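## Task

The left gripper starts out holding the small drink can. Place it standing upright on the exterior shelf beneath the service window's sill. The clear sliding pane has a handle and springs shut and latches once released. The items on the interior shelf must stay standing, the window must end closed, and the robot must neither topple nor finish leaning.

## Robot and tools

ROBOT. An omnidirectional wheeled base carries a column roughly 1.7 m high. A carriage slides along the column (joint lift_m) and holds two identical six-joint arms, left and right, each ending in a two-finger gripper. Arm bases sit near 0.57 m + lift_m above the floor, and carriage parts hang about 0.15 m lower. A hand reaches 0.78 m from its shoulder but only about 0.38 m below its arm base. Parked arm: joints 1-6 = 0, 0.05, 0.05, 1.45, 0, 0. Cameras: carriage_camera (fixed, facing forward, tilted about 20 degrees down), left_wrist_camera and right_wrist_camera (looking past the fingertips). Images are 672x504.

FRAMES. Base frame: metres, origin on the floor below the base centre, x forward, y left, z up. left_hand and right_hand are reported here as the midpoint between the finger pads, with quat_wxyz; the hand z axis runs along the fingers, which open along hand y. base_odometry is in the frame the base had at scene start, counts wheel rotation only (slip counts as motion), heading in rad, left positive.

move. One action per call. "base" is an object holding exactly one key: translate_m (metres, forward positive, -2 to 2), strafe_m (metres, left positive, -2 to 2) or rotate_rad (radians, counter-clockwise positive, -6.3 to 6.3); each is an offset from where the base last reported itself. "joints" is a single object covering both arms, keyed by joint name, each value an absolute target: lift_m 0 to 1 m; left_/right_joint1_rad -2.617 to 3.054 (vertical-axis swing, 0 forward, positive left); joint2_rad 0 to 3.141 (shoulder: 0 upper arm back and level, 1.57 vertical, 3.14 forward level); joint3_rad 0 to 3.141 (elbow, 0 folded, 3.14 straight); joint4_rad -1.57 to 1.57 (wrist pitch, positive lifts fingertips); joint5_rad -1.57 to 1.57 (wrist yaw, positive turns tips right, opposite to joint 1); joint6_rad -2.094 to 2.094 (roll about the finger axis); left_/right_gripper_m 0 to 0.093 m pad gap. "speeds" caps top speeds for that action: translate_m and strafe_m 0.02-0.5 m/s, rotate_rad 0.05-1.57 rad/s, lift_m 0.08-0.27 m/s (default 0.25). "min_time_s" (0.1-8 s) is a floor on arm and gripper motion duration; values of 2 or more make paths straighter, while very short ones can make a stretched arm overshoot. "cameras" lists camera names or ["all"]; [] shows none. "blocking" false returns within about half a second while motion continues; a later move replaces only the targets it names. Unknown keys make a call invalid; out-of-range values get it refused, and after a refusal or an uncommanded stop, your remaining move/wait/finished_scene calls in that reply are skipped. A move with no action returns state, images and the scene number.

wait(seconds 0 to 10, cameras) lets time pass and returns state, ending early when running moves settle. stop(cameras) brakes all running motions; braked parts report "stopped" and may keep pressing. zoom_image(camera, region [x0,y0,x1,y1] pixels, at most 504x504) enlarges part of that camera's latest image. finished_scene(scene) ends the current scene; pass its number. Nothing is undone, and the result should stay correct with the robot idle.

RESULTS. The "move" line reads "done" or the worst status. Status words: moving, done, off_target (rested short, may still push), stopped, contact_stop and time_out (uncommanded; target dropped), not_followed (a self-collision check held the arm back), limit_stop_at_motor_heat. on_its_own lists motion you did not command ("held at" is a target). motor_effort gives percent of max, bracket = peak in last action; if lift effort keeps dropping while lowering, the hand or load is resting on something. Gripper reading on a hard object may be up to 0.005 m under its width; shut on nothing it shows 0.000-0.003. Release by commanding a gap well above the reading. Joint torques wrap at ±28 N m for joints 1-3.

CAUTIONS. Hand readings tend to sit higher than reality, especially far out; loaded hands sag. Arms have no contact stop and keep pushing when blocked; the base ignores arm contact. Never let the arms collide or squeeze each other. Avoid tipping: keep the carriage low and arms in while driving, never drive away from something gripped firmly (like the window handle), and don't swing loaded arms fast. Outstretched or loaded arms heat; on a MOTOR HOT line, park the arm, since at 100 °C the arm drops whatever it holds. Don't release cans in motion, drop them from height, slam the pane, or knock the inside items over or out of the work area. With joint 2 below 0.8, turning joint 1 outward 0.5 rad or more can hit the column. After a contact_stop, back off about 0.2 m the way you came. Loose objects may get nudged occasionally.

Each tool is called after "Request:" as name(argument=value, ...), one argument or row to a line, values as JSON.

## Session

Request:
move(
  cameras=["all"],
)

Scene clock: 0.00 s.
Joint torques (N m): no reading
base_odometry: x=+0.000 y=+0.000 heading=+0.000
base_status: not commanded
joint_positions: lift_m=+0.366 left_joint1_rad=-0.019 left_joint2_rad=+0.597 left_joint3_rad=+0.248 left_joint4_rad=-0.393 left_joint5_rad=-0.014 left_joint6_rad=-0.011 left_gripper_m=+0.05136 right_joint1_rad=+0.004 right_joint2_rad=+0.040 right_joint3_rad=+0.061 right_joint4_rad=+1.430 right_joint5_rad=-0.049 right_joint6_rad=+0.050 right_gripper_m=+0.09396
joint_status: not commanded
motor_effort: lift_m=+25 drive_wheels=+0
left_hand: x=+0.4550 y=+0.3099 z=+1.0062 quat_wxyz=(+0.403, +0.001, +0.915, +0.000) (m; base frame)
right_hand: x=+0.2490 y=-0.3032 z=+1.3746 quat_wxyz=(+0.998, -0.023, +0.060, +0.028) (m; base frame)
pictures: carriage_camera, left_wrist_camera, right_wrist_camera

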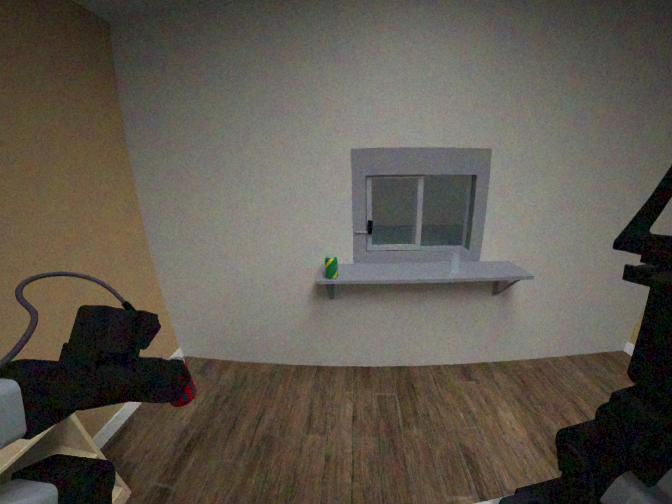

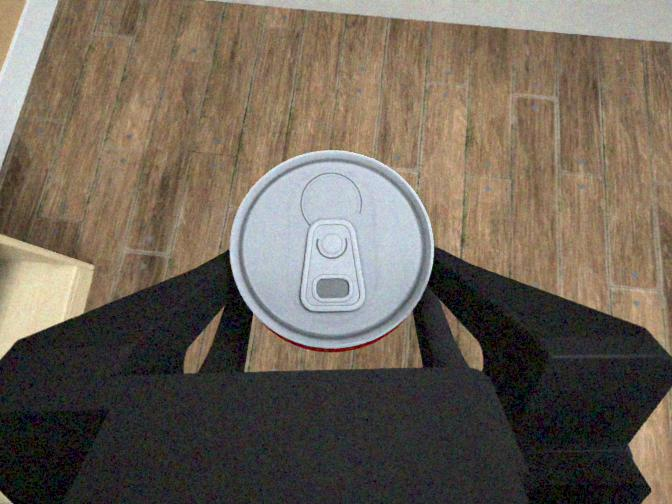

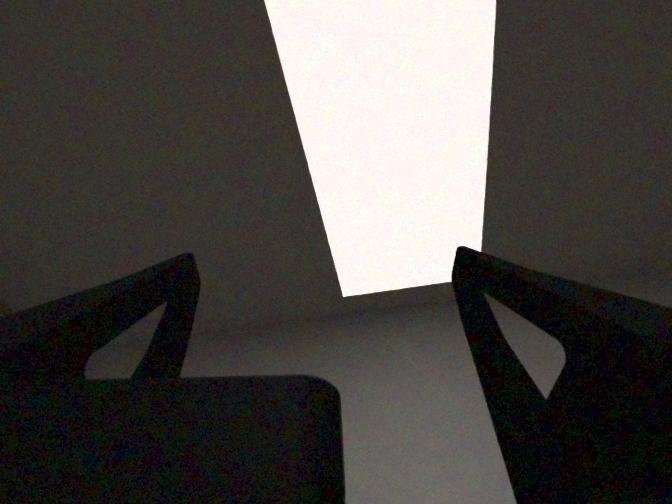

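Request:
zoom_image(
  camera="carriage_camera",
  region=[300, 130, 550, 310],
)

Scaled by 2.016 from the camera's 672x504 image, which has a finer 960x720 frame.

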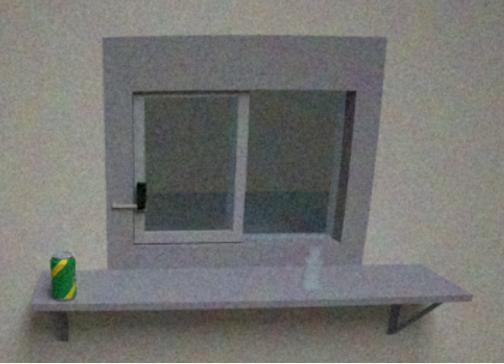

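Request:
move(
  base={"strafe_m": -0.4},
  cameras=[],
)

Request:
move(
  base={"translate_m": 0.35},
  cameras=["carriage_camera"],
)

Request:
zoom_image(
  camera="carriage_camera",
  region=[220, 100, 472, 350],
)

Scene clock: 33.40 s.
Joint torques (N m): left_arm=[-0.17 0.23 6.79 2.7 -0.07 0.08] | right_arm=[-0.18 3.54 5.01 -0.36 -0.01 0.01]
move: done
base_odometry: x=+0.000 y=-0.400 heading=+0.000
base_status: done
joint_positions: lift_m=+0.366 left_joint1_rad=-0.019 left_joint2_rad=+0.597 left_joint3_rad=+0.248 left_joint4_rad=-0.397 left_joint5_rad=-0.014 left_joint6_rad=-0.011 left_gripper_m=+0.05136 right_joint1_rad=+0.004 right_joint2_rad=+0.040 right_joint3_rad=+0.061 right_joint4_rad=+1.430 right_joint5_rad=-0.049 right_joint6_rad=+0.050 right_gripper_m=+0.09396
joint_status: not commanded
motor_effort: lift_m=+26(28) drive_wheels=-4(11)
left_hand: x=+0.4544 y=+0.3099 z=+1.0055 quat_wxyz=(+0.401, +0.001, +0.916, +0.000) (m; base frame)
right_hand: x=+0.2490 y=-0.3032 z=+1.3746 quat_wxyz=(+0.998, -0.023, +0.060, +0.028) (m; base frame)
pictures: none
No camera images: "cameras" was empty.

Scene clock: 36.13 s.
Joint torques (N m): left_arm=[-0.24 0.2 6.61 2.67 -0.08 0.07] | right_arm=[-0.2 3.54 5.01 -0.33 -0.01 0.01]
move: done
base_odometry: x=+0.350 y=-0.400 heading=+0.000
base_status: done
joint_positions: lift_m=+0.366 left_joint1_rad=-0.019 left_joint2_rad=+0.597 left_joint3_rad=+0.248 left_joint4_rad=-0.399 left_joint5_rad=-0.014 left_joint6_rad=-0.011 left_gripper_m=+0.05136 right_joint1_rad=+0.004 right_joint2_rad=+0.040 right_joint3_rad=+0.061 right_joint4_rad=+1.428 right_joint5_rad=-0.049 right_joint6_rad=+0.050 right_gripper_m=+0.09396
joint_status: not commanded
motor_effort: lift_m=+24(28) drive_wheels=-3(9)
left_hand: x=+0.4541 y=+0.3099 z=+1.0052 quat_wxyz=(+0.400, +0.001, +0.916, +0.000) (m; base frame)
right_hand: x=+0.2496 y=-0.3032 z=+1.3745 quat_wxyz=(+0.997, -0.023, +0.061, +0.028) (m; base frame)
pictures: carriage_camera

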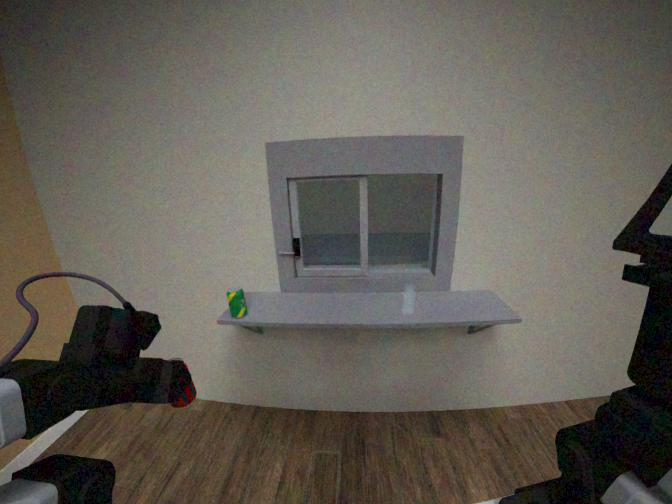

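Scaled by 2.000 from the camera's 672x504 image, which has a finer 960x720 frame.

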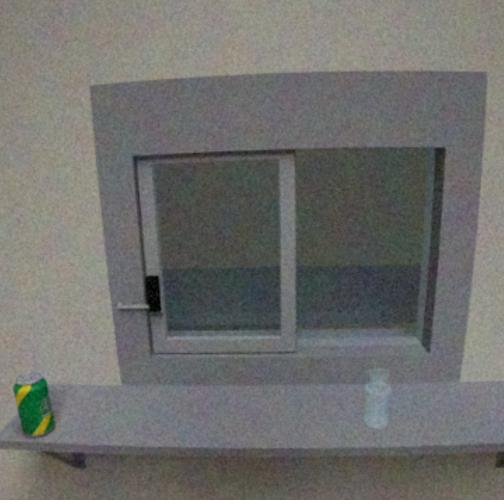

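Request:
move(
  base={"translate_m": 0.2},
  joints={"lift_m": 0.5, "right_joint1_rad": 0, "right_joint2_rad": 1.0, "right_joint3_rad": 1.0, "right_joint4_rad": 0, "right_joint5_rad": 0, "right_joint6_rad": 0, "right_gripper_m": 0.03},
  cameras=["all"],
)

Request:
zoom_image(
  camera="carriage_camera",
  region=[200, 150, 452, 402],
)

Scene clock: 57.83 s.
Joint torques (N m): left_arm=[-0.13 0.06 7.35 2.66 -0.11 0.06] | right_arm=[-0.51 -1.72 9.65 2.16 0.05 -0.09]
move: done
base_odometry: x=+0.550 y=-0.400 heading=+0.000
base_status: done
joint_positions: lift_m=+0.500 left_joint1_rad=-0.019 left_joint2_rad=+0.597 left_joint3_rad=+0.239 left_joint4_rad=-0.398 left_joint5_rad=-0.014 left_joint6_rad=-0.011 left_gripper_m=+0.05136 right_joint1_rad=+0.004 right_joint2_rad=+0.999 right_joint3_rad=+0.964 right_joint4_rad=+0.003 right_joint5_rad=-0.008 right_joint6_rad=+0.009 right_gripper_m=+0.03008
joint_status: all done
motor_effort: lift_m=+26(30) drive_wheels=-3(8)
left_hand: x=+0.4523 y=+0.3099 z=+1.1348 quat_wxyz=(+0.396, +0.001, +0.918, +0.000) (m; base frame)
right_hand: x=+0.5917 y=-0.3090 z=+1.4518 quat_wxyz=(+0.696, -0.001, +0.718, +0.007) (m; base frame)
pictures: carriage_camera, left_wrist_camera, right_wrist_camera

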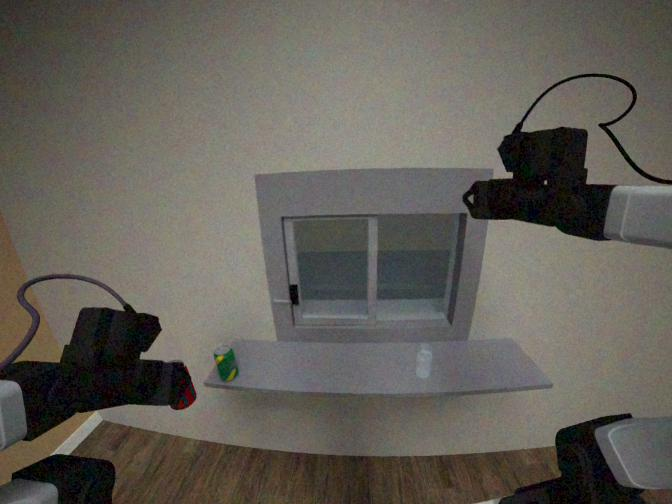

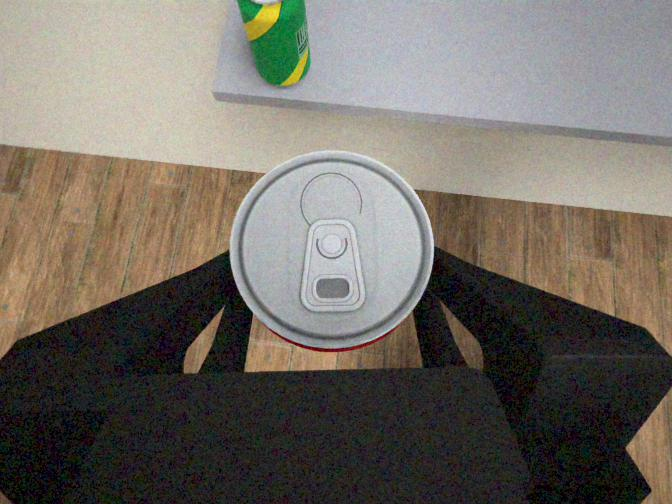

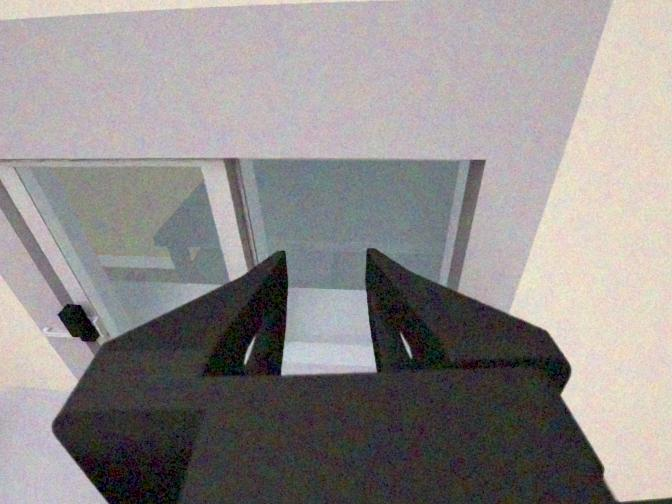

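Scaled by 2.000 from the camera's 672x504 image, which has a finer 960x720 frame.

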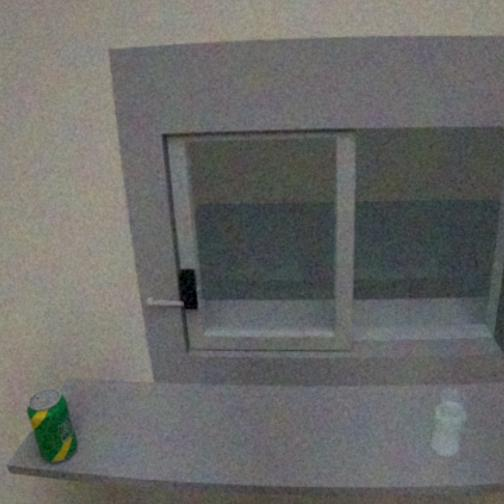

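Request:
zoom_image(
  camera="right_wrist_camera",
  region=[0, 140, 252, 392],
)

Scaled by 2.000 from the camera's 672x504 image, which has a finer 960x720 frame.

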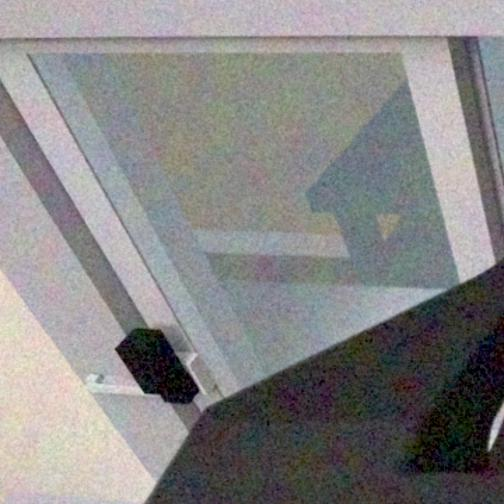

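Request:
move(
  base={"strafe_m": 0.15},
  joints={"lift_m": 0.45, "right_joint1_rad": 0.717, "right_joint2_rad": 2.129, "right_joint3_rad": 0.571, "right_joint4_rad": 1.258, "right_joint5_rad": 0, "right_joint6_rad": 0, "right_gripper_m": 0.0},
  cameras=[],
)

Request:
move(
  base={"translate_m": 0.2},
  speeds={"translate_m": 0.2},
  cameras=["all"],
)

Scene clock: 120.30 s.
Joint torques (N m): left_arm=[-0.09 0.1 7.41 2.8 -0.09 0.06] | right_arm=[0.14 -5.86 2.55 2.37 -0.01 -0.07]
move: done
base_odometry: x=+0.551 y=-0.250 heading=+0.000
base_status: done
joint_positions: lift_m=+0.450 left_joint1_rad=-0.019 left_joint2_rad=+0.597 left_joint3_rad=+0.239 left_joint4_rad=-0.408 left_joint5_rad=-0.014 left_joint6_rad=-0.011 left_gripper_m=+0.05136 right_joint1_rad=+0.713 right_joint2_rad=+2.119 right_joint3_rad=+0.581 right_joint4_rad=+1.244 right_joint5_rad=-0.001 right_joint6_rad=+0.008 right_gripper_m=+0.00073
joint_status: all done
motor_effort: lift_m=+26(29) drive_wheels=-2(9)
left_hand: x=+0.4505 y=+0.3100 z=+1.0827 quat_wxyz=(+0.391, +0.001, +0.920, +0.000) (m; base frame)
right_hand: x=+0.5699 y=-0.0088 z=+1.0470 quat_wxyz=(+0.558, -0.278, +0.753, +0.211) (m; base frame)
pictures: none
No camera images: "cameras" was empty.

Scene clock: 122.50 s.
Joint torques (N m): left_arm=[-0.17 0.2 7.43 2.75 -0.1 0.07] | right_arm=[0.14 -5.87 2.55 2.35 -0.01 -0.07]
move: done
base_odometry: x=+0.751 y=-0.250 heading=+0.000
base_status: done
joint_positions: lift_m=+0.450 left_joint1_rad=-0.019 left_joint2_rad=+0.597 left_joint3_rad=+0.239 left_joint4_rad=-0.407 left_joint5_rad=-0.014 left_joint6_rad=-0.011 left_gripper_m=+0.05136 right_joint1_rad=+0.713 right_joint2_rad=+2.119 right_joint3_rad=+0.581 right_joint4_rad=+1.247 right_joint5_rad=+0.000 right_joint6_rad=+0.008 right_gripper_m=+0.00073
joint_status: not commanded
motor_effort: lift_m=+26(28) drive_wheels=-3(8)
left_hand: x=+0.4507 y=+0.3100 z=+1.0829 quat_wxyz=(+0.392, +0.001, +0.920, +0.000) (m; base frame)
right_hand: x=+0.5701 y=-0.0088 z=+1.0477 quat_wxyz=(+0.559, -0.277, +0.753, +0.211) (m; base frame)
pictures: carriage_camera, left_wrist_camera, right_wrist_camera

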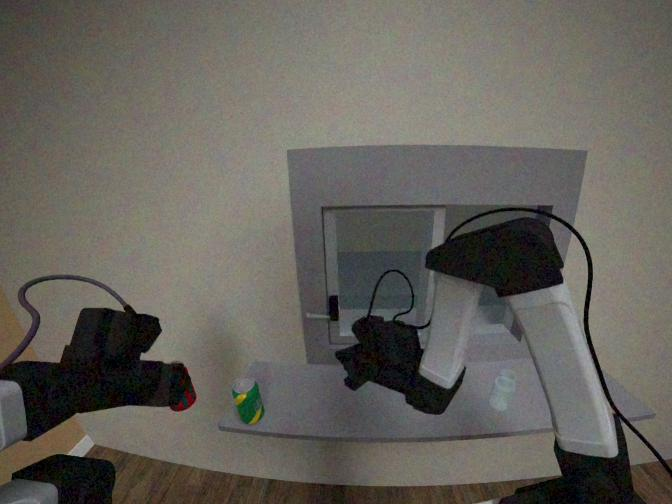

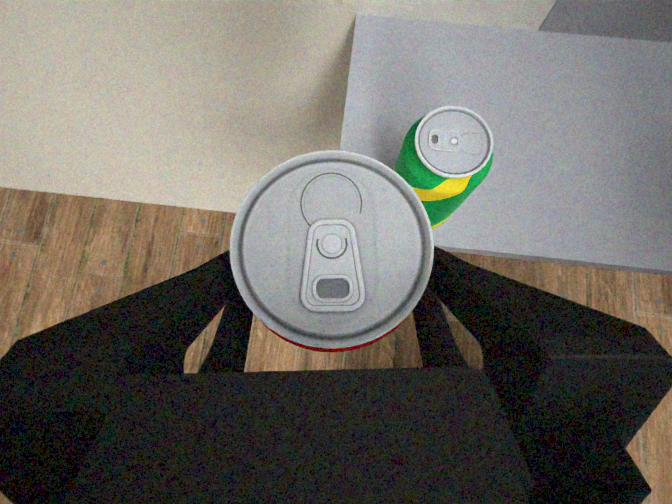

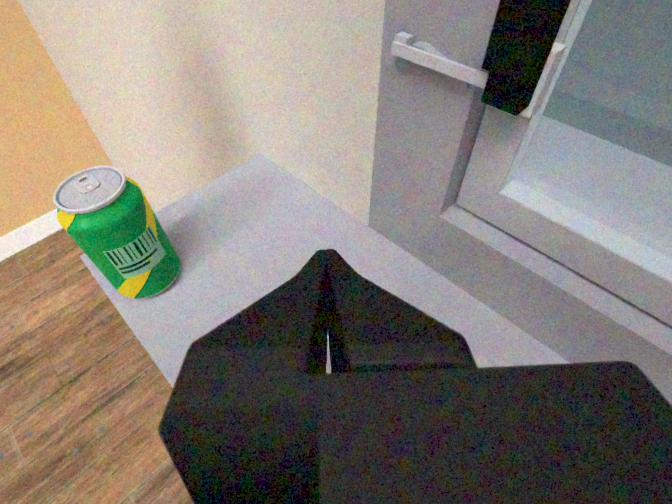

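Request:
zoom_image(
  camera="right_wrist_camera",
  region=[370, 0, 620, 150],
)

Request:
zoom_image(
  camera="carriage_camera",
  region=[280, 270, 380, 350],
)

Scaled by 2.016 from the camera's 672x504 image, which has a finer 960x720 frame.

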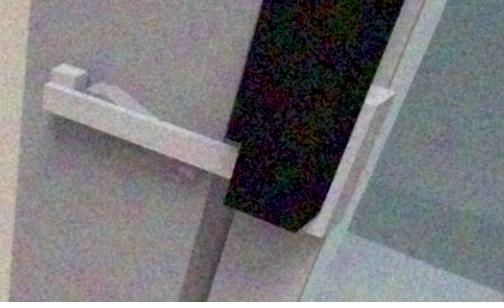

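Scaled by 5.040 from the camera's 672x504 image, which has a finer 960x720 frame.

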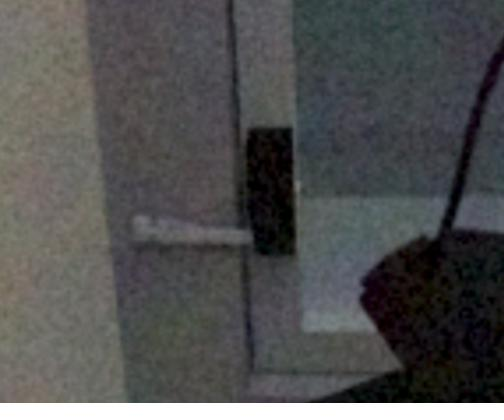

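Request:
move(
  joints={"right_joint1_rad": 0.69, "right_joint2_rad": 2.754, "right_joint3_rad": 1.262, "right_joint4_rad": 1.492, "right_joint5_rad": 0, "right_joint6_rad": 1.57, "right_gripper_m": 0.05},
  min_time_s=2,
  cameras=["carriage_camera","right_wrist_camera"],
)

Request:
zoom_image(
  camera="carriage_camera",
  region=[270, 250, 410, 370],
)

Scene clock: 146.70 s.
Joint torques (N m): left_arm=[-0.16 0.08 7.5 2.78 -0.07 0.09] | right_arm=[-0.95 -8.54 5.26 2.36 -0.02 0.02]
move: done
base_odometry: x=+0.751 y=-0.250 heading=+0.000
base_status: not commanded
joint_positions: lift_m=+0.450 left_joint1_rad=-0.019 left_joint2_rad=+0.597 left_joint3_rad=+0.239 left_joint4_rad=-0.407 left_joint5_rad=-0.014 left_joint6_rad=-0.011 left_gripper_m=+0.05136 right_joint1_rad=+0.699 right_joint2_rad=+2.736 right_joint3_rad=+1.241 right_joint4_rad=+1.479 right_joint5_rad=+0.000 right_joint6_rad=+1.559 right_gripper_m=+0.04993
joint_status: all done
motor_effort: lift_m=+26(28) drive_wheels=-3(3)
left_hand: x=+0.4507 y=+0.3100 z=+1.0829 quat_wxyz=(+0.392, +0.001, +0.920, +0.000) (m; base frame)
right_hand: x=+0.6704 y=+0.0673 z=+0.9964 quat_wxyz=(+0.299, +0.297, +0.648, +0.634) (m; base frame)
pictures: carriage_camera, right_wrist_camera

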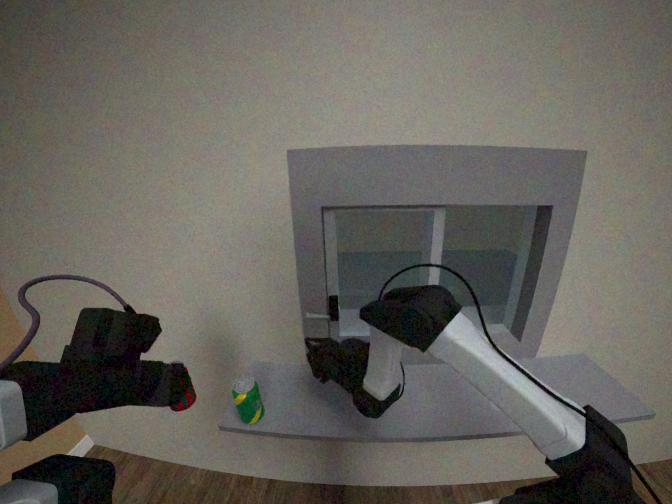

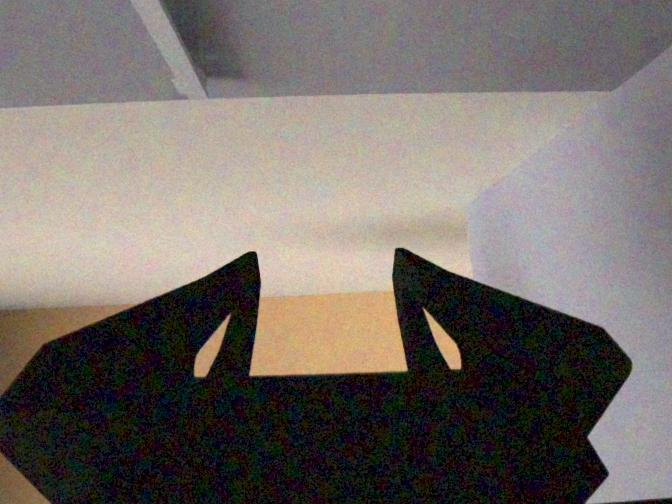

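Scaled by 3.600 from the camera's 672x504 image, which has a finer 960x720 frame.

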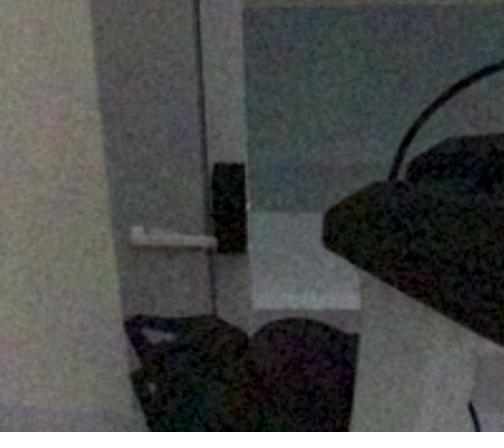

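Request:
move(
  joints={"right_joint1_rad": 0.6, "right_joint2_rad": 2.482, "right_joint3_rad": 0.94, "right_joint4_rad": 1.56, "right_joint6_rad": 1.57},
  min_time_s=1.5,
  cameras=[],
)

Request:
move(
  joints={"right_joint1_rad": 0.6, "right_joint2_rad": 2.516, "right_joint3_rad": 1.14, "right_joint4_rad": 1.39, "right_joint6_rad": 1.57},
  min_time_s=1.5,
  cameras=["carriage_camera","right_wrist_camera"],
)

Request:
zoom_image(
  camera="carriage_camera",
  region=[270, 250, 410, 370],
)

Scene clock: 172.30 s.
Joint torques (N m): left_arm=[-0.18 0.09 7.57 2.79 -0.11 0.06] | right_arm=[-0.87 -11.88 2.26 2.34 -0.02 0.01]
move: done
base_odometry: x=+0.751 y=-0.250 heading=+0.000
base_status: not commanded
joint_positions: lift_m=+0.450 left_joint1_rad=-0.019 left_joint2_rad=+0.597 left_joint3_rad=+0.239 left_joint4_rad=-0.407 left_joint5_rad=-0.014 left_joint6_rad=-0.011 left_gripper_m=+0.05136 right_joint1_rad=+0.608 right_joint2_rad=+2.523 right_joint3_rad=+0.951 right_joint4_rad=+1.548 right_joint5_rad=+0.000 right_joint6_rad=+1.561 right_gripper_m=+0.04993
joint_status: all done
motor_effort: lift_m=+26(28) drive_wheels=-3(3)
left_hand: x=+0.4507 y=+0.3100 z=+1.0829 quat_wxyz=(+0.392, +0.001, +0.920, +0.000) (m; base frame)
right_hand: x=+0.6652 y=-0.0017 z=+1.0383 quat_wxyz=(+0.326, +0.328, +0.636, +0.618) (m; base frame)
pictures: none
No camera images: "cameras" was empty.

Scene clock: 174.10 s.
Joint torques (N m): left_arm=[-0.14 0.1 7.46 2.76 -0.11 0.09] | right_arm=[-0.9 -10.03 5.81 2.16 -0.02 0.02]
move: done
base_odometry: x=+0.751 y=-0.250 heading=+0.000
base_status: not commanded
joint_positions: lift_m=+0.450 left_joint1_rad=-0.019 left_joint2_rad=+0.597 left_joint3_rad=+0.239 left_joint4_rad=-0.407 left_joint5_rad=-0.014 left_joint6_rad=-0.011 left_gripper_m=+0.05136 right_joint1_rad=+0.608 right_joint2_rad=+2.523 right_joint3_rad=+1.117 right_joint4_rad=+1.396 right_joint5_rad=+0.000 right_joint6_rad=+1.561 right_gripper_m=+0.04993
joint_status: all done
motor_effort: lift_m=+26(28) drive_wheels=-3(3)
left_hand: x=+0.4507 y=+0.3100 z=+1.0829 quat_wxyz=(+0.392, +0.001, +0.920, +0.000) (m; base frame)
right_hand: x=+0.6978 y=+0.0210 z=+1.0549 quat_wxyz=(+0.328, +0.326, +0.632, +0.622) (m; base frame)
pictures: carriage_camera, right_wrist_camera

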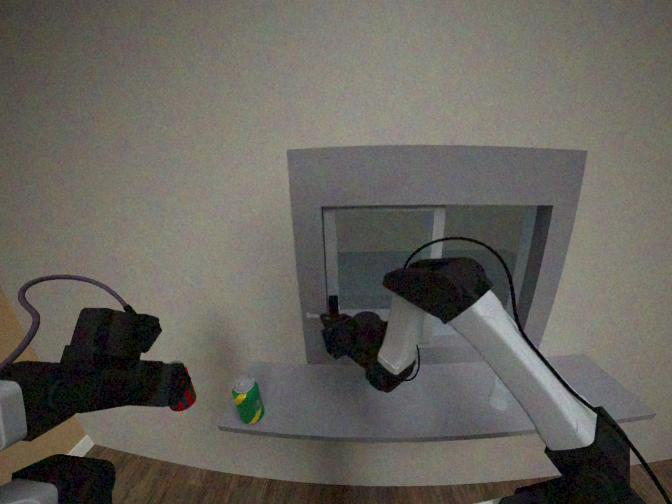

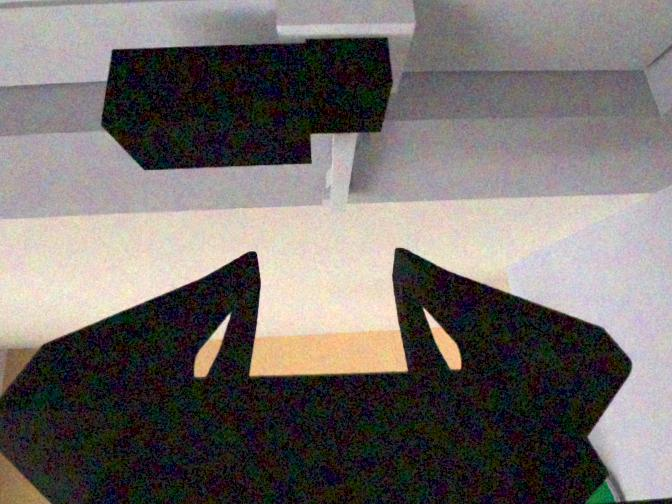

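Scaled by 3.600 from the camera's 672x504 image, which has a finer 960x720 frame.

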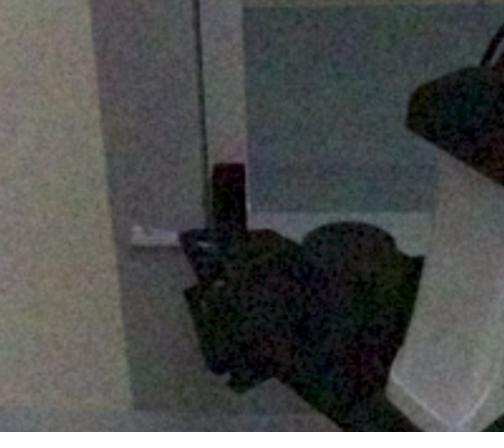

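Request:
move(
  joints={"right_joint1_rad": 0.6, "right_joint2_rad": 2.576, "right_joint3_rad": 1.315, "right_joint4_rad": 1.27, "right_joint6_rad": 1.57},
  min_time_s=1.5,
  cameras=["carriage_camera","right_wrist_camera"],
)

Request:
zoom_image(
  camera="carriage_camera",
  region=[270, 250, 410, 370],
)

Scene clock: 181.07 s.
Joint torques (N m): left_arm=[-0.14 0.09 7.49 2.76 -0.1 0.07] | right_arm=[-0.88 -8.8 6.63 2.2 -0.02 0.02]
move: done
base_odometry: x=+0.751 y=-0.250 heading=+0.000
base_status: not commanded
joint_positions: lift_m=+0.450 left_joint1_rad=-0.019 left_joint2_rad=+0.597 left_joint3_rad=+0.239 left_joint4_rad=-0.407 left_joint5_rad=-0.014 left_joint6_rad=-0.011 left_gripper_m=+0.05136 right_joint1_rad=+0.608 right_joint2_rad=+2.557 right_joint3_rad=+1.289 right_joint4_rad=+1.276 right_joint5_rad=+0.000 right_joint6_rad=+1.561 right_gripper_m=+0.04993
joint_status: all done
motor_effort: lift_m=+25(28) drive_wheels=-3(3)
left_hand: x=+0.4507 y=+0.3100 z=+1.0829 quat_wxyz=(+0.392, +0.001, +0.920, +0.000) (m; base frame)
right_hand: x=+0.7274 y=+0.0416 z=+1.0677 quat_wxyz=(+0.331, +0.323, +0.626, +0.628) (m; base frame)
pictures: carriage_camera, right_wrist_camera

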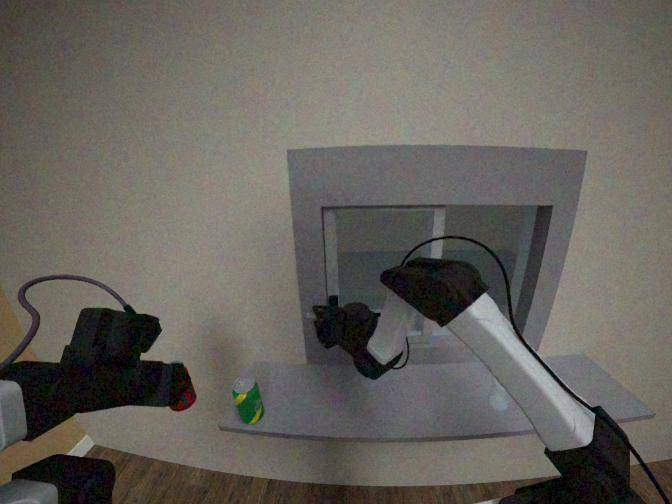

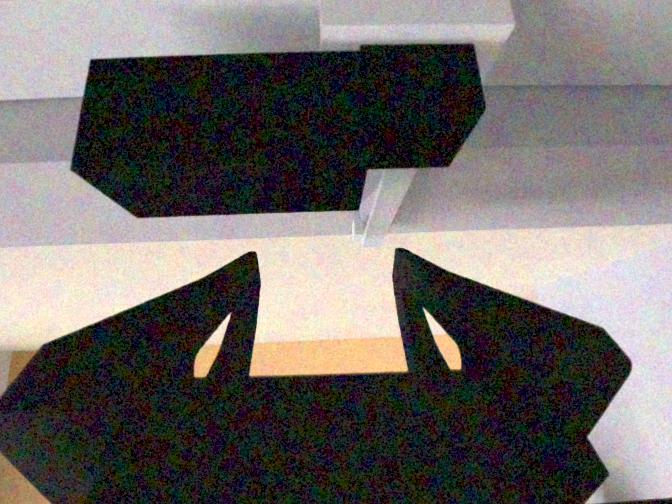

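Scaled by 3.600 from the camera's 672x504 image, which has a finer 960x720 frame.

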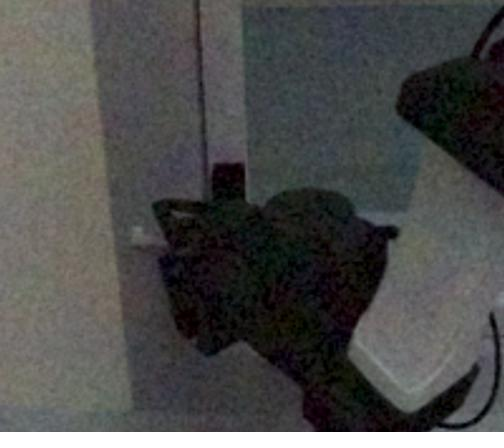

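Request:
move(
  joints={"lift_m": 0.426},
  cameras=[],
)

Request:
move(
  joints={"right_joint1_rad": 0.59, "right_joint2_rad": 2.657, "right_joint3_rad": 1.53, "right_joint4_rad": 1.137, "right_joint6_rad": 1.57},
  min_time_s=1.5,
  cameras=["carriage_camera","right_wrist_camera"],
)

Request:
zoom_image(
  camera="carriage_camera",
  region=[270, 250, 410, 370],
)

Scene clock: 188.70 s.
Joint torques (N m): left_arm=[-0.14 0.16 7.51 2.77 -0.06 0.06] | right_arm=[-0.87 -10.1 5.91 2.27 -0.02 0.01]
move: done
base_odometry: x=+0.751 y=-0.250 heading=+0.000
base_status: not commanded
joint_positions: lift_m=+0.426 left_joint1_rad=-0.019 left_joint2_rad=+0.597 left_joint3_rad=+0.239 left_joint4_rad=-0.408 left_joint5_rad=-0.014 left_joint6_rad=-0.011 left_gripper_m=+0.05136 right_joint1_rad=+0.608 right_joint2_rad=+2.571 right_joint3_rad=+1.297 right_joint4_rad=+1.263 right_joint5_rad=+0.000 right_joint6_rad=+1.562 right_gripper_m=+0.04993
joint_status: all done
motor_effort: lift_m=+26(29) drive_wheels=+0(3)
left_hand: x=+0.4505 y=+0.3100 z=+1.0587 quat_wxyz=(+0.391, +0.001, +0.920, +0.000) (m; base frame)
right_hand: x=+0.7279 y=+0.0420 z=+1.0353 quat_wxyz=(+0.328, +0.326, +0.632, +0.622) (m; base frame)
pictures: none
No camera images: "cameras" was empty.

Scene clock: 190.50 s.
Joint torques (N m): left_arm=[-0.1 0.17 7.5 2.78 -0.1 0.05] | right_arm=[-1.32 -9.62 8.17 1.9 0.45 0.01]
move: done
base_odometry: x=+0.751 y=-0.250 heading=+0.000
base_status: not commanded
joint_positions: lift_m=+0.426 left_joint1_rad=-0.019 left_joint2_rad=+0.597 left_joint3_rad=+0.239 left_joint4_rad=-0.408 left_joint5_rad=-0.014 left_joint6_rad=-0.011 left_gripper_m=+0.05136 right_joint1_rad=+0.604 right_joint2_rad=+2.639 right_joint3_rad=+1.492 right_joint4_rad=+1.160 right_joint5_rad=-0.046 right_joint6_rad=+1.562 right_gripper_m=+0.04993
joint_status: all done
motor_effort: lift_m=+25(29) drive_wheels=+0(0)
left_hand: x=+0.4505 y=+0.3100 z=+1.0587 quat_wxyz=(+0.391, +0.001, +0.920, +0.000) (m; base frame)
right_hand: x=+0.7541 y=+0.0663 z=+1.0440 quat_wxyz=(+0.319, +0.309, +0.631, +0.636) (m; base frame)
pictures: carriage_camera, right_wrist_camera

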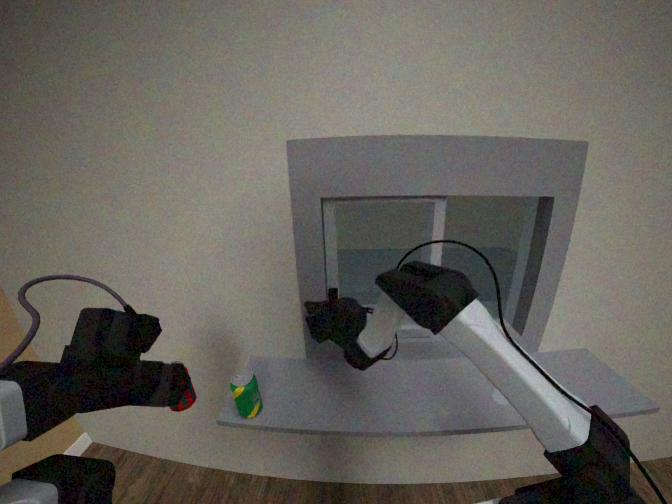

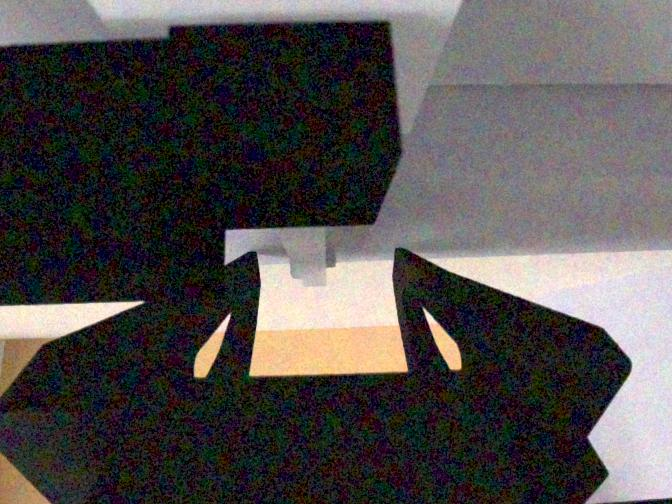

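Scaled by 3.600 from the camera's 672x504 image, which has a finer 960x720 frame.

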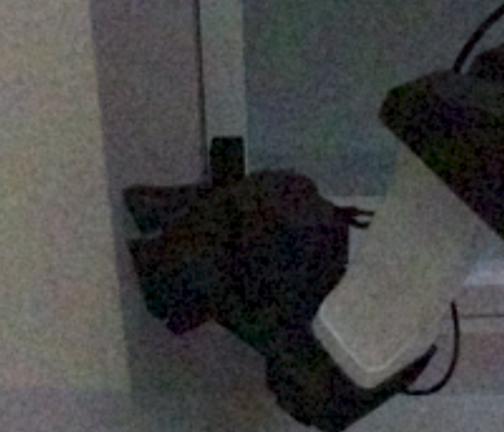

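Request:
move(
  joints={"right_gripper_m": 0.004},
  min_time_s=1.5,
  cameras=["right_wrist_camera"],
)

Scene clock: 194.90 s.
Joint torques (N m): left_arm=[-0.03 0.14 7.5 2.78 -0.11 0.05] | right_arm=[-1.33 -9.63 7.68 1.85 0.5 -0.22]
move: off_target
base_odometry: x=+0.751 y=-0.250 heading=+0.000
base_status: not commanded
joint_positions: lift_m=+0.426 left_joint1_rad=-0.019 left_joint2_rad=+0.597 left_joint3_rad=+0.239 left_joint4_rad=-0.408 left_joint5_rad=-0.014 left_joint6_rad=-0.011 left_gripper_m=+0.05136 right_joint1_rad=+0.604 right_joint2_rad=+2.639 right_joint3_rad=+1.498 right_joint4_rad=+1.169 right_joint5_rad=-0.052 right_joint6_rad=+1.585 right_gripper_m=+0.01368
joint_status: right_gripper_m off_target (ended at +0.01370, target +0.00400)
motor_effort: lift_m=+25(29) drive_wheels=+0(0)
left_hand: x=+0.4505 y=+0.3100 z=+1.0587 quat_wxyz=(+0.391, +0.001, +0.920, +0.000) (m; base frame)
right_hand: x=+0.7544 y=+0.0678 z=+1.0486 quat_wxyz=(+0.313, +0.312, +0.624, +0.645) (m; base frame)
pictures: right_wrist_camera

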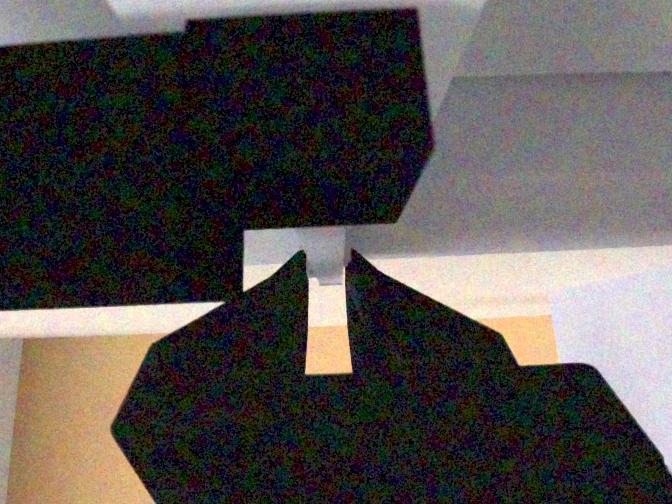

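Request:
move(
  joints={"lift_m": 0.391},
  speeds={"lift_m": 0.08},
  cameras=["right_wrist_camera","carriage_camera"],
)

Request:
zoom_image(
  camera="carriage_camera",
  region=[270, 230, 410, 350],
)

Scene clock: 199.17 s.
Joint torques (N m): left_arm=[-0.23 0.03 7.45 2.72 -0.11 0.07] | right_arm=[-1.44 -9.62 6.89 0.61 0.49 -0.3]
move: done
base_odometry: x=+0.751 y=-0.250 heading=+0.000
base_status: not commanded
joint_positions: lift_m=+0.391 left_joint1_rad=-0.019 left_joint2_rad=+0.597 left_joint3_rad=+0.239 left_joint4_rad=-0.406 left_joint5_rad=-0.014 left_joint6_rad=-0.011 left_gripper_m=+0.05136 right_joint1_rad=+0.604 right_joint2_rad=+2.639 right_joint3_rad=+1.509 right_joint4_rad=+1.279 right_joint5_rad=-0.054 right_joint6_rad=+1.593 right_gripper_m=+0.01261
joint_status: all done
motor_effort: lift_m=+26(28) drive_wheels=+1(1)
left_hand: x=+0.4508 y=+0.3100 z=+1.0241 quat_wxyz=(+0.392, +0.001, +0.920, +0.000) (m; base frame)
right_hand: x=+0.7536 y=+0.0681 z=+1.0455 quat_wxyz=(+0.329, +0.291, +0.584, +0.683) (m; base frame)
pictures: carriage_camera, right_wrist_camera

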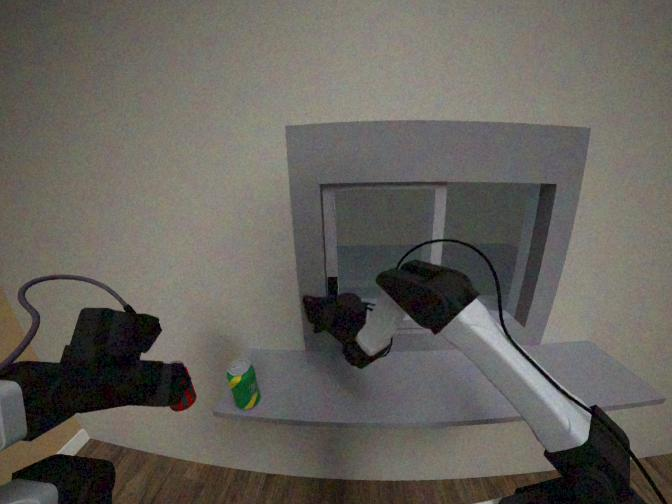

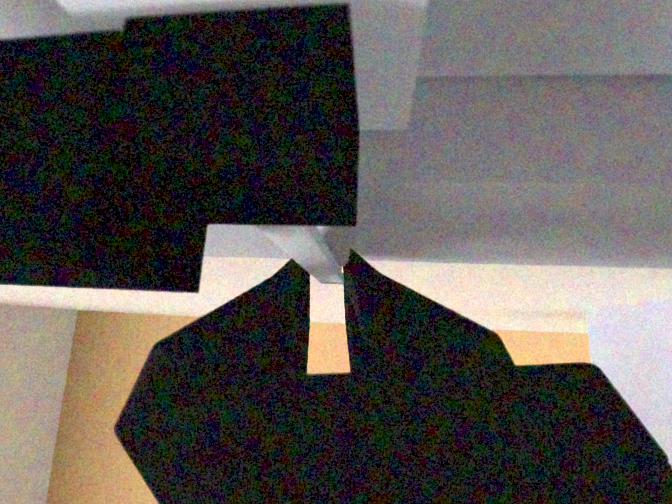

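Scaled by 3.600 from the camera's 672x504 image, which has a finer 960x720 frame.

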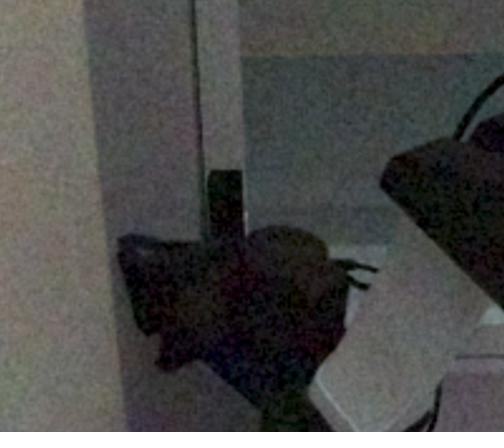

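Request:
move(
  joints={"lift_m": 0.355},
  speeds={"lift_m": 0.08},
  cameras=["right_wrist_camera"],
)

Scene clock: 210.27 s.
Joint torques (N m): left_arm=[-0.21 0.13 7.46 2.74 -0.11 0.09] | right_arm=[-1.44 -9.43 4.75 -0.36 0.51 -0.15]
move: done
base_odometry: x=+0.751 y=-0.250 heading=+0.000
base_status: not commanded
joint_positions: lift_m=+0.355 left_joint1_rad=-0.019 left_joint2_rad=+0.597 left_joint3_rad=+0.239 left_joint4_rad=-0.406 left_joint5_rad=-0.014 left_joint6_rad=-0.011 left_gripper_m=+0.05136 right_joint1_rad=+0.605 right_joint2_rad=+2.636 right_joint3_rad=+1.535 right_joint4_rad=+1.361 right_joint5_rad=-0.054 right_joint6_rad=+1.580 right_gripper_m=+0.01215
joint_status: all done
motor_effort: lift_m=+26(28) drive_wheels=+1(1)
left_hand: x=+0.4510 y=+0.3100 z=+0.9883 quat_wxyz=(+0.392, +0.001, +0.920, +0.000) (m; base frame)
right_hand: x=+0.7529 y=+0.0683 z=+1.0413 quat_wxyz=(+0.350, +0.267, +0.548, +0.711) (m; base frame)
pictures: right_wrist_camera

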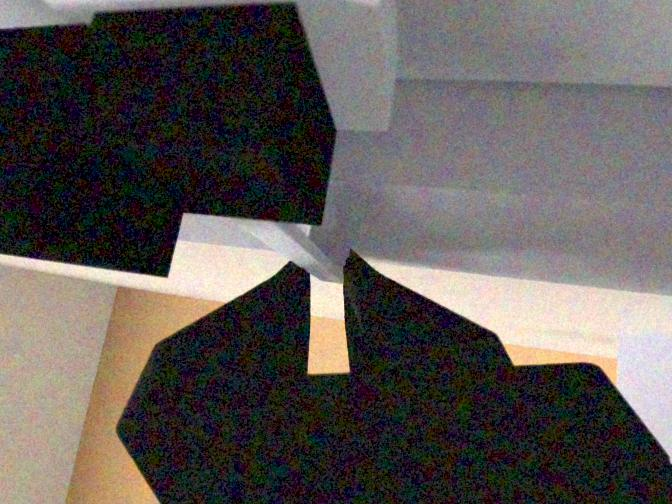

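Request:
move(
  joints={"lift_m": 0.49},
  speeds={"lift_m": 0.08},
  cameras=["right_wrist_camera","carriage_camera"],
)

Request:
zoom_image(
  camera="carriage_camera",
  region=[270, 250, 410, 370],
)

Scene clock: 217.10 s.
Joint torques (N m): left_arm=[-0.06 0.1 7.42 2.71 -0.08 0.06] | right_arm=[-1.51 -12.6 6.01 3.57 0.53 -0.47]
move: done
base_odometry: x=+0.751 y=-0.250 heading=+0.000
base_status: not commanded
joint_positions: lift_m=+0.490 left_joint1_rad=-0.019 left_joint2_rad=+0.598 left_joint3_rad=+0.239 left_joint4_rad=-0.401 left_joint5_rad=-0.014 left_joint6_rad=-0.011 left_gripper_m=+0.05136 right_joint1_rad=+0.606 right_joint2_rad=+2.678 right_joint3_rad=+1.516 right_joint4_rad=+1.011 right_joint5_rad=-0.050 right_joint6_rad=+1.610 right_gripper_m=+0.01306
joint_status: all done
motor_effort: lift_m=+25(30) drive_wheels=-3(4)
left_hand: x=+0.4517 y=+0.3099 z=+1.1239 quat_wxyz=(+0.394, +0.001, +0.919, +0.000) (m; base frame)
right_hand: x=+0.7522 y=+0.0674 z=+1.0562 quat_wxyz=(+0.274, +0.351, +0.672, +0.592) (m; base frame)
pictures: carriage_camera, right_wrist_camera

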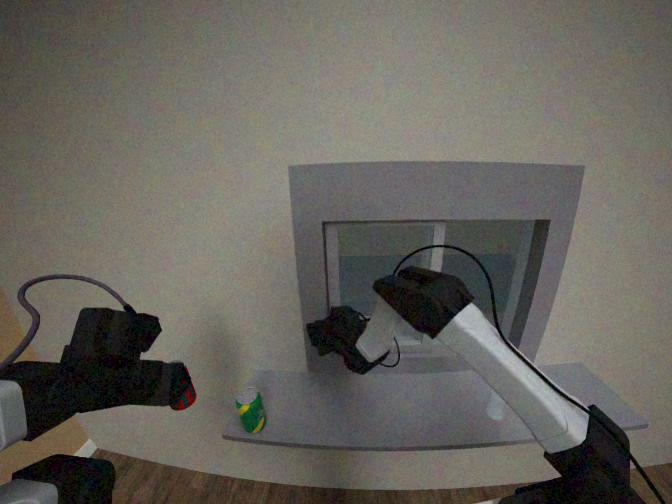

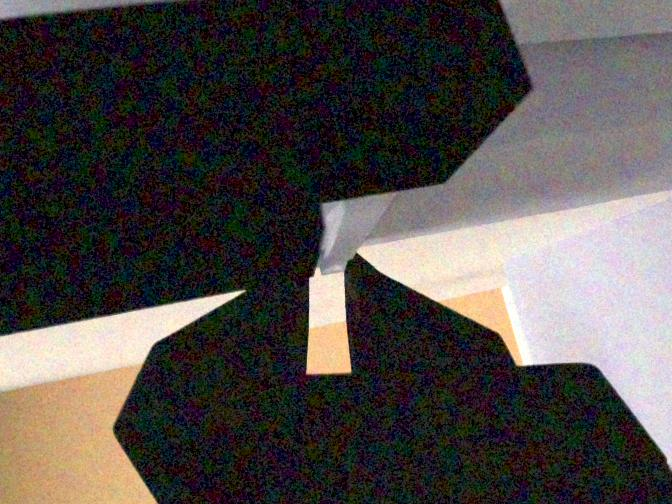

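Scaled by 3.600 from the camera's 672x504 image, which has a finer 960x720 frame.

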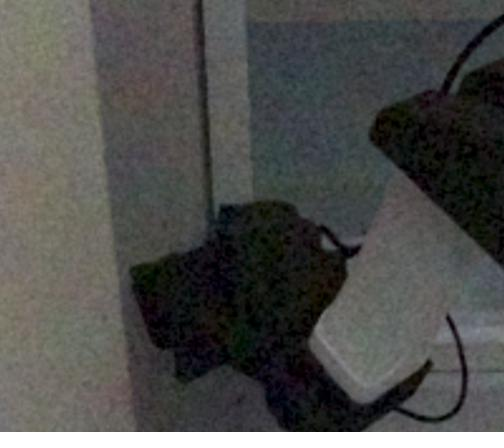

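Request:
move(
  joints={"lift_m": 0.425},
  cameras=[],
)

Request:
move(
  base={"strafe_m": -0.05},
  speeds={"strafe_m": 0.05},
  cameras=["right_wrist_camera","carriage_camera"],
)

Request:
zoom_image(
  camera="carriage_camera",
  region=[270, 250, 410, 370],
)

Scene clock: 222.97 s.
Joint torques (N m): left_arm=[-0.13 -0.01 7.6 2.78 -0.11 0.06] | right_arm=[-1.76 -12.59 6.12 1.07 0.45 -0.12]
move: done
base_odometry: x=+0.750 y=-0.250 heading=+0.000
base_status: not commanded
joint_positions: lift_m=+0.425 left_joint1_rad=-0.019 left_joint2_rad=+0.598 left_joint3_rad=+0.239 left_joint4_rad=-0.410 left_joint5_rad=-0.014 left_joint6_rad=-0.011 left_gripper_m=+0.05136 right_joint1_rad=+0.609 right_joint2_rad=+2.678 right_joint3_rad=+1.515 right_joint4_rad=+1.243 right_joint5_rad=-0.053 right_joint6_rad=+1.574 right_gripper_m=+0.01170
joint_status: all done
motor_effort: lift_m=+26(28) drive_wheels=+2(3)
left_hand: x=+0.4502 y=+0.3100 z=+1.0572 quat_wxyz=(+0.390, +0.001, +0.921, +0.000) (m; base frame)
right_hand: x=+0.7523 y=+0.0704 z=+1.0480 quat_wxyz=(+0.323, +0.297, +0.610, +0.660) (m; base frame)
pictures: none
No camera images: "cameras" was empty.

Scene clock: 224.53 s.
Joint torques (N m): left_arm=[-0.16 -0.09 7.53 2.76 -0.09 0.06] | right_arm=[-3.7 -12.81 3.21 1.86 0.98 -0.08]
move: done
base_odometry: x=+0.751 y=-0.300 heading=+0.000
base_status: done
joint_positions: lift_m=+0.425 left_joint1_rad=-0.019 left_joint2_rad=+0.599 left_joint3_rad=+0.239 left_joint4_rad=-0.408 left_joint5_rad=-0.014 left_joint6_rad=-0.011 left_gripper_m=+0.05136 right_joint1_rad=+0.632 right_joint2_rad=+2.678 right_joint3_rad=+1.553 right_joint4_rad=+1.173 right_joint5_rad=-0.094 right_joint6_rad=+1.571 right_gripper_m=+0.00752
joint_status: not commanded
on_its_own: right_gripper_m moved -0.00418 to your old target +0.00400
motor_effort: lift_m=+24(28) drive_wheels=+0(10)
left_hand: x=+0.4505 y=+0.3100 z=+1.0575 quat_wxyz=(+0.391, +0.001, +0.921, +0.000) (m; base frame)
right_hand: x=+0.7452 y=+0.0927 z=+1.0461 quat_wxyz=(+0.298, +0.281, +0.630, +0.660) (m; base frame)
pictures: carriage_camera, right_wrist_camera

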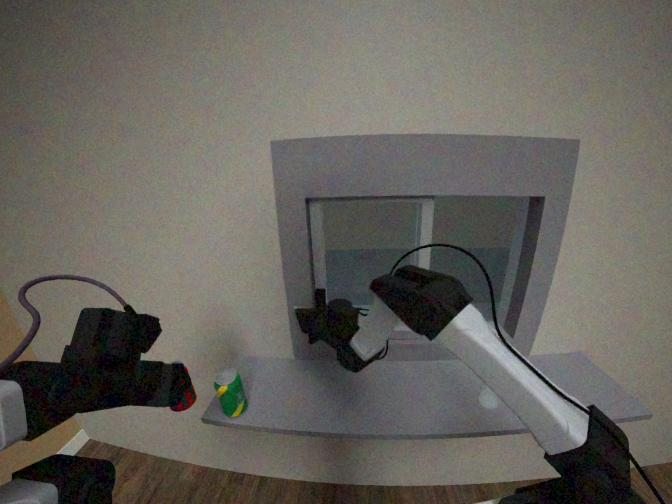

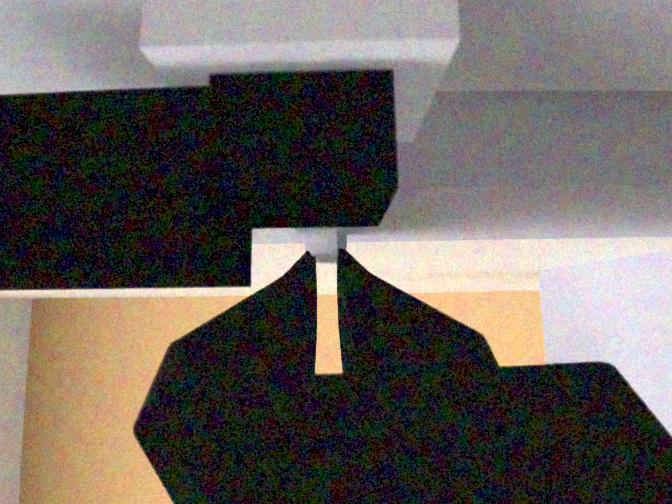

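Scaled by 3.600 from the camera's 672x504 image, which has a finer 960x720 frame.

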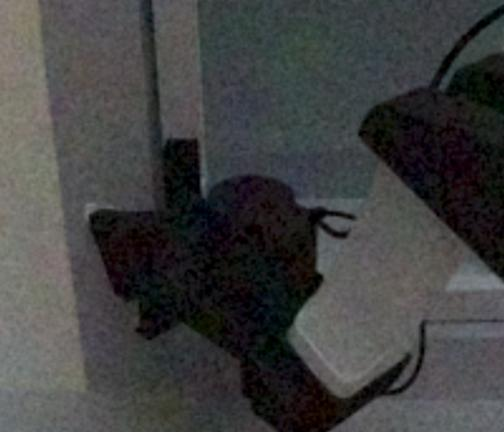

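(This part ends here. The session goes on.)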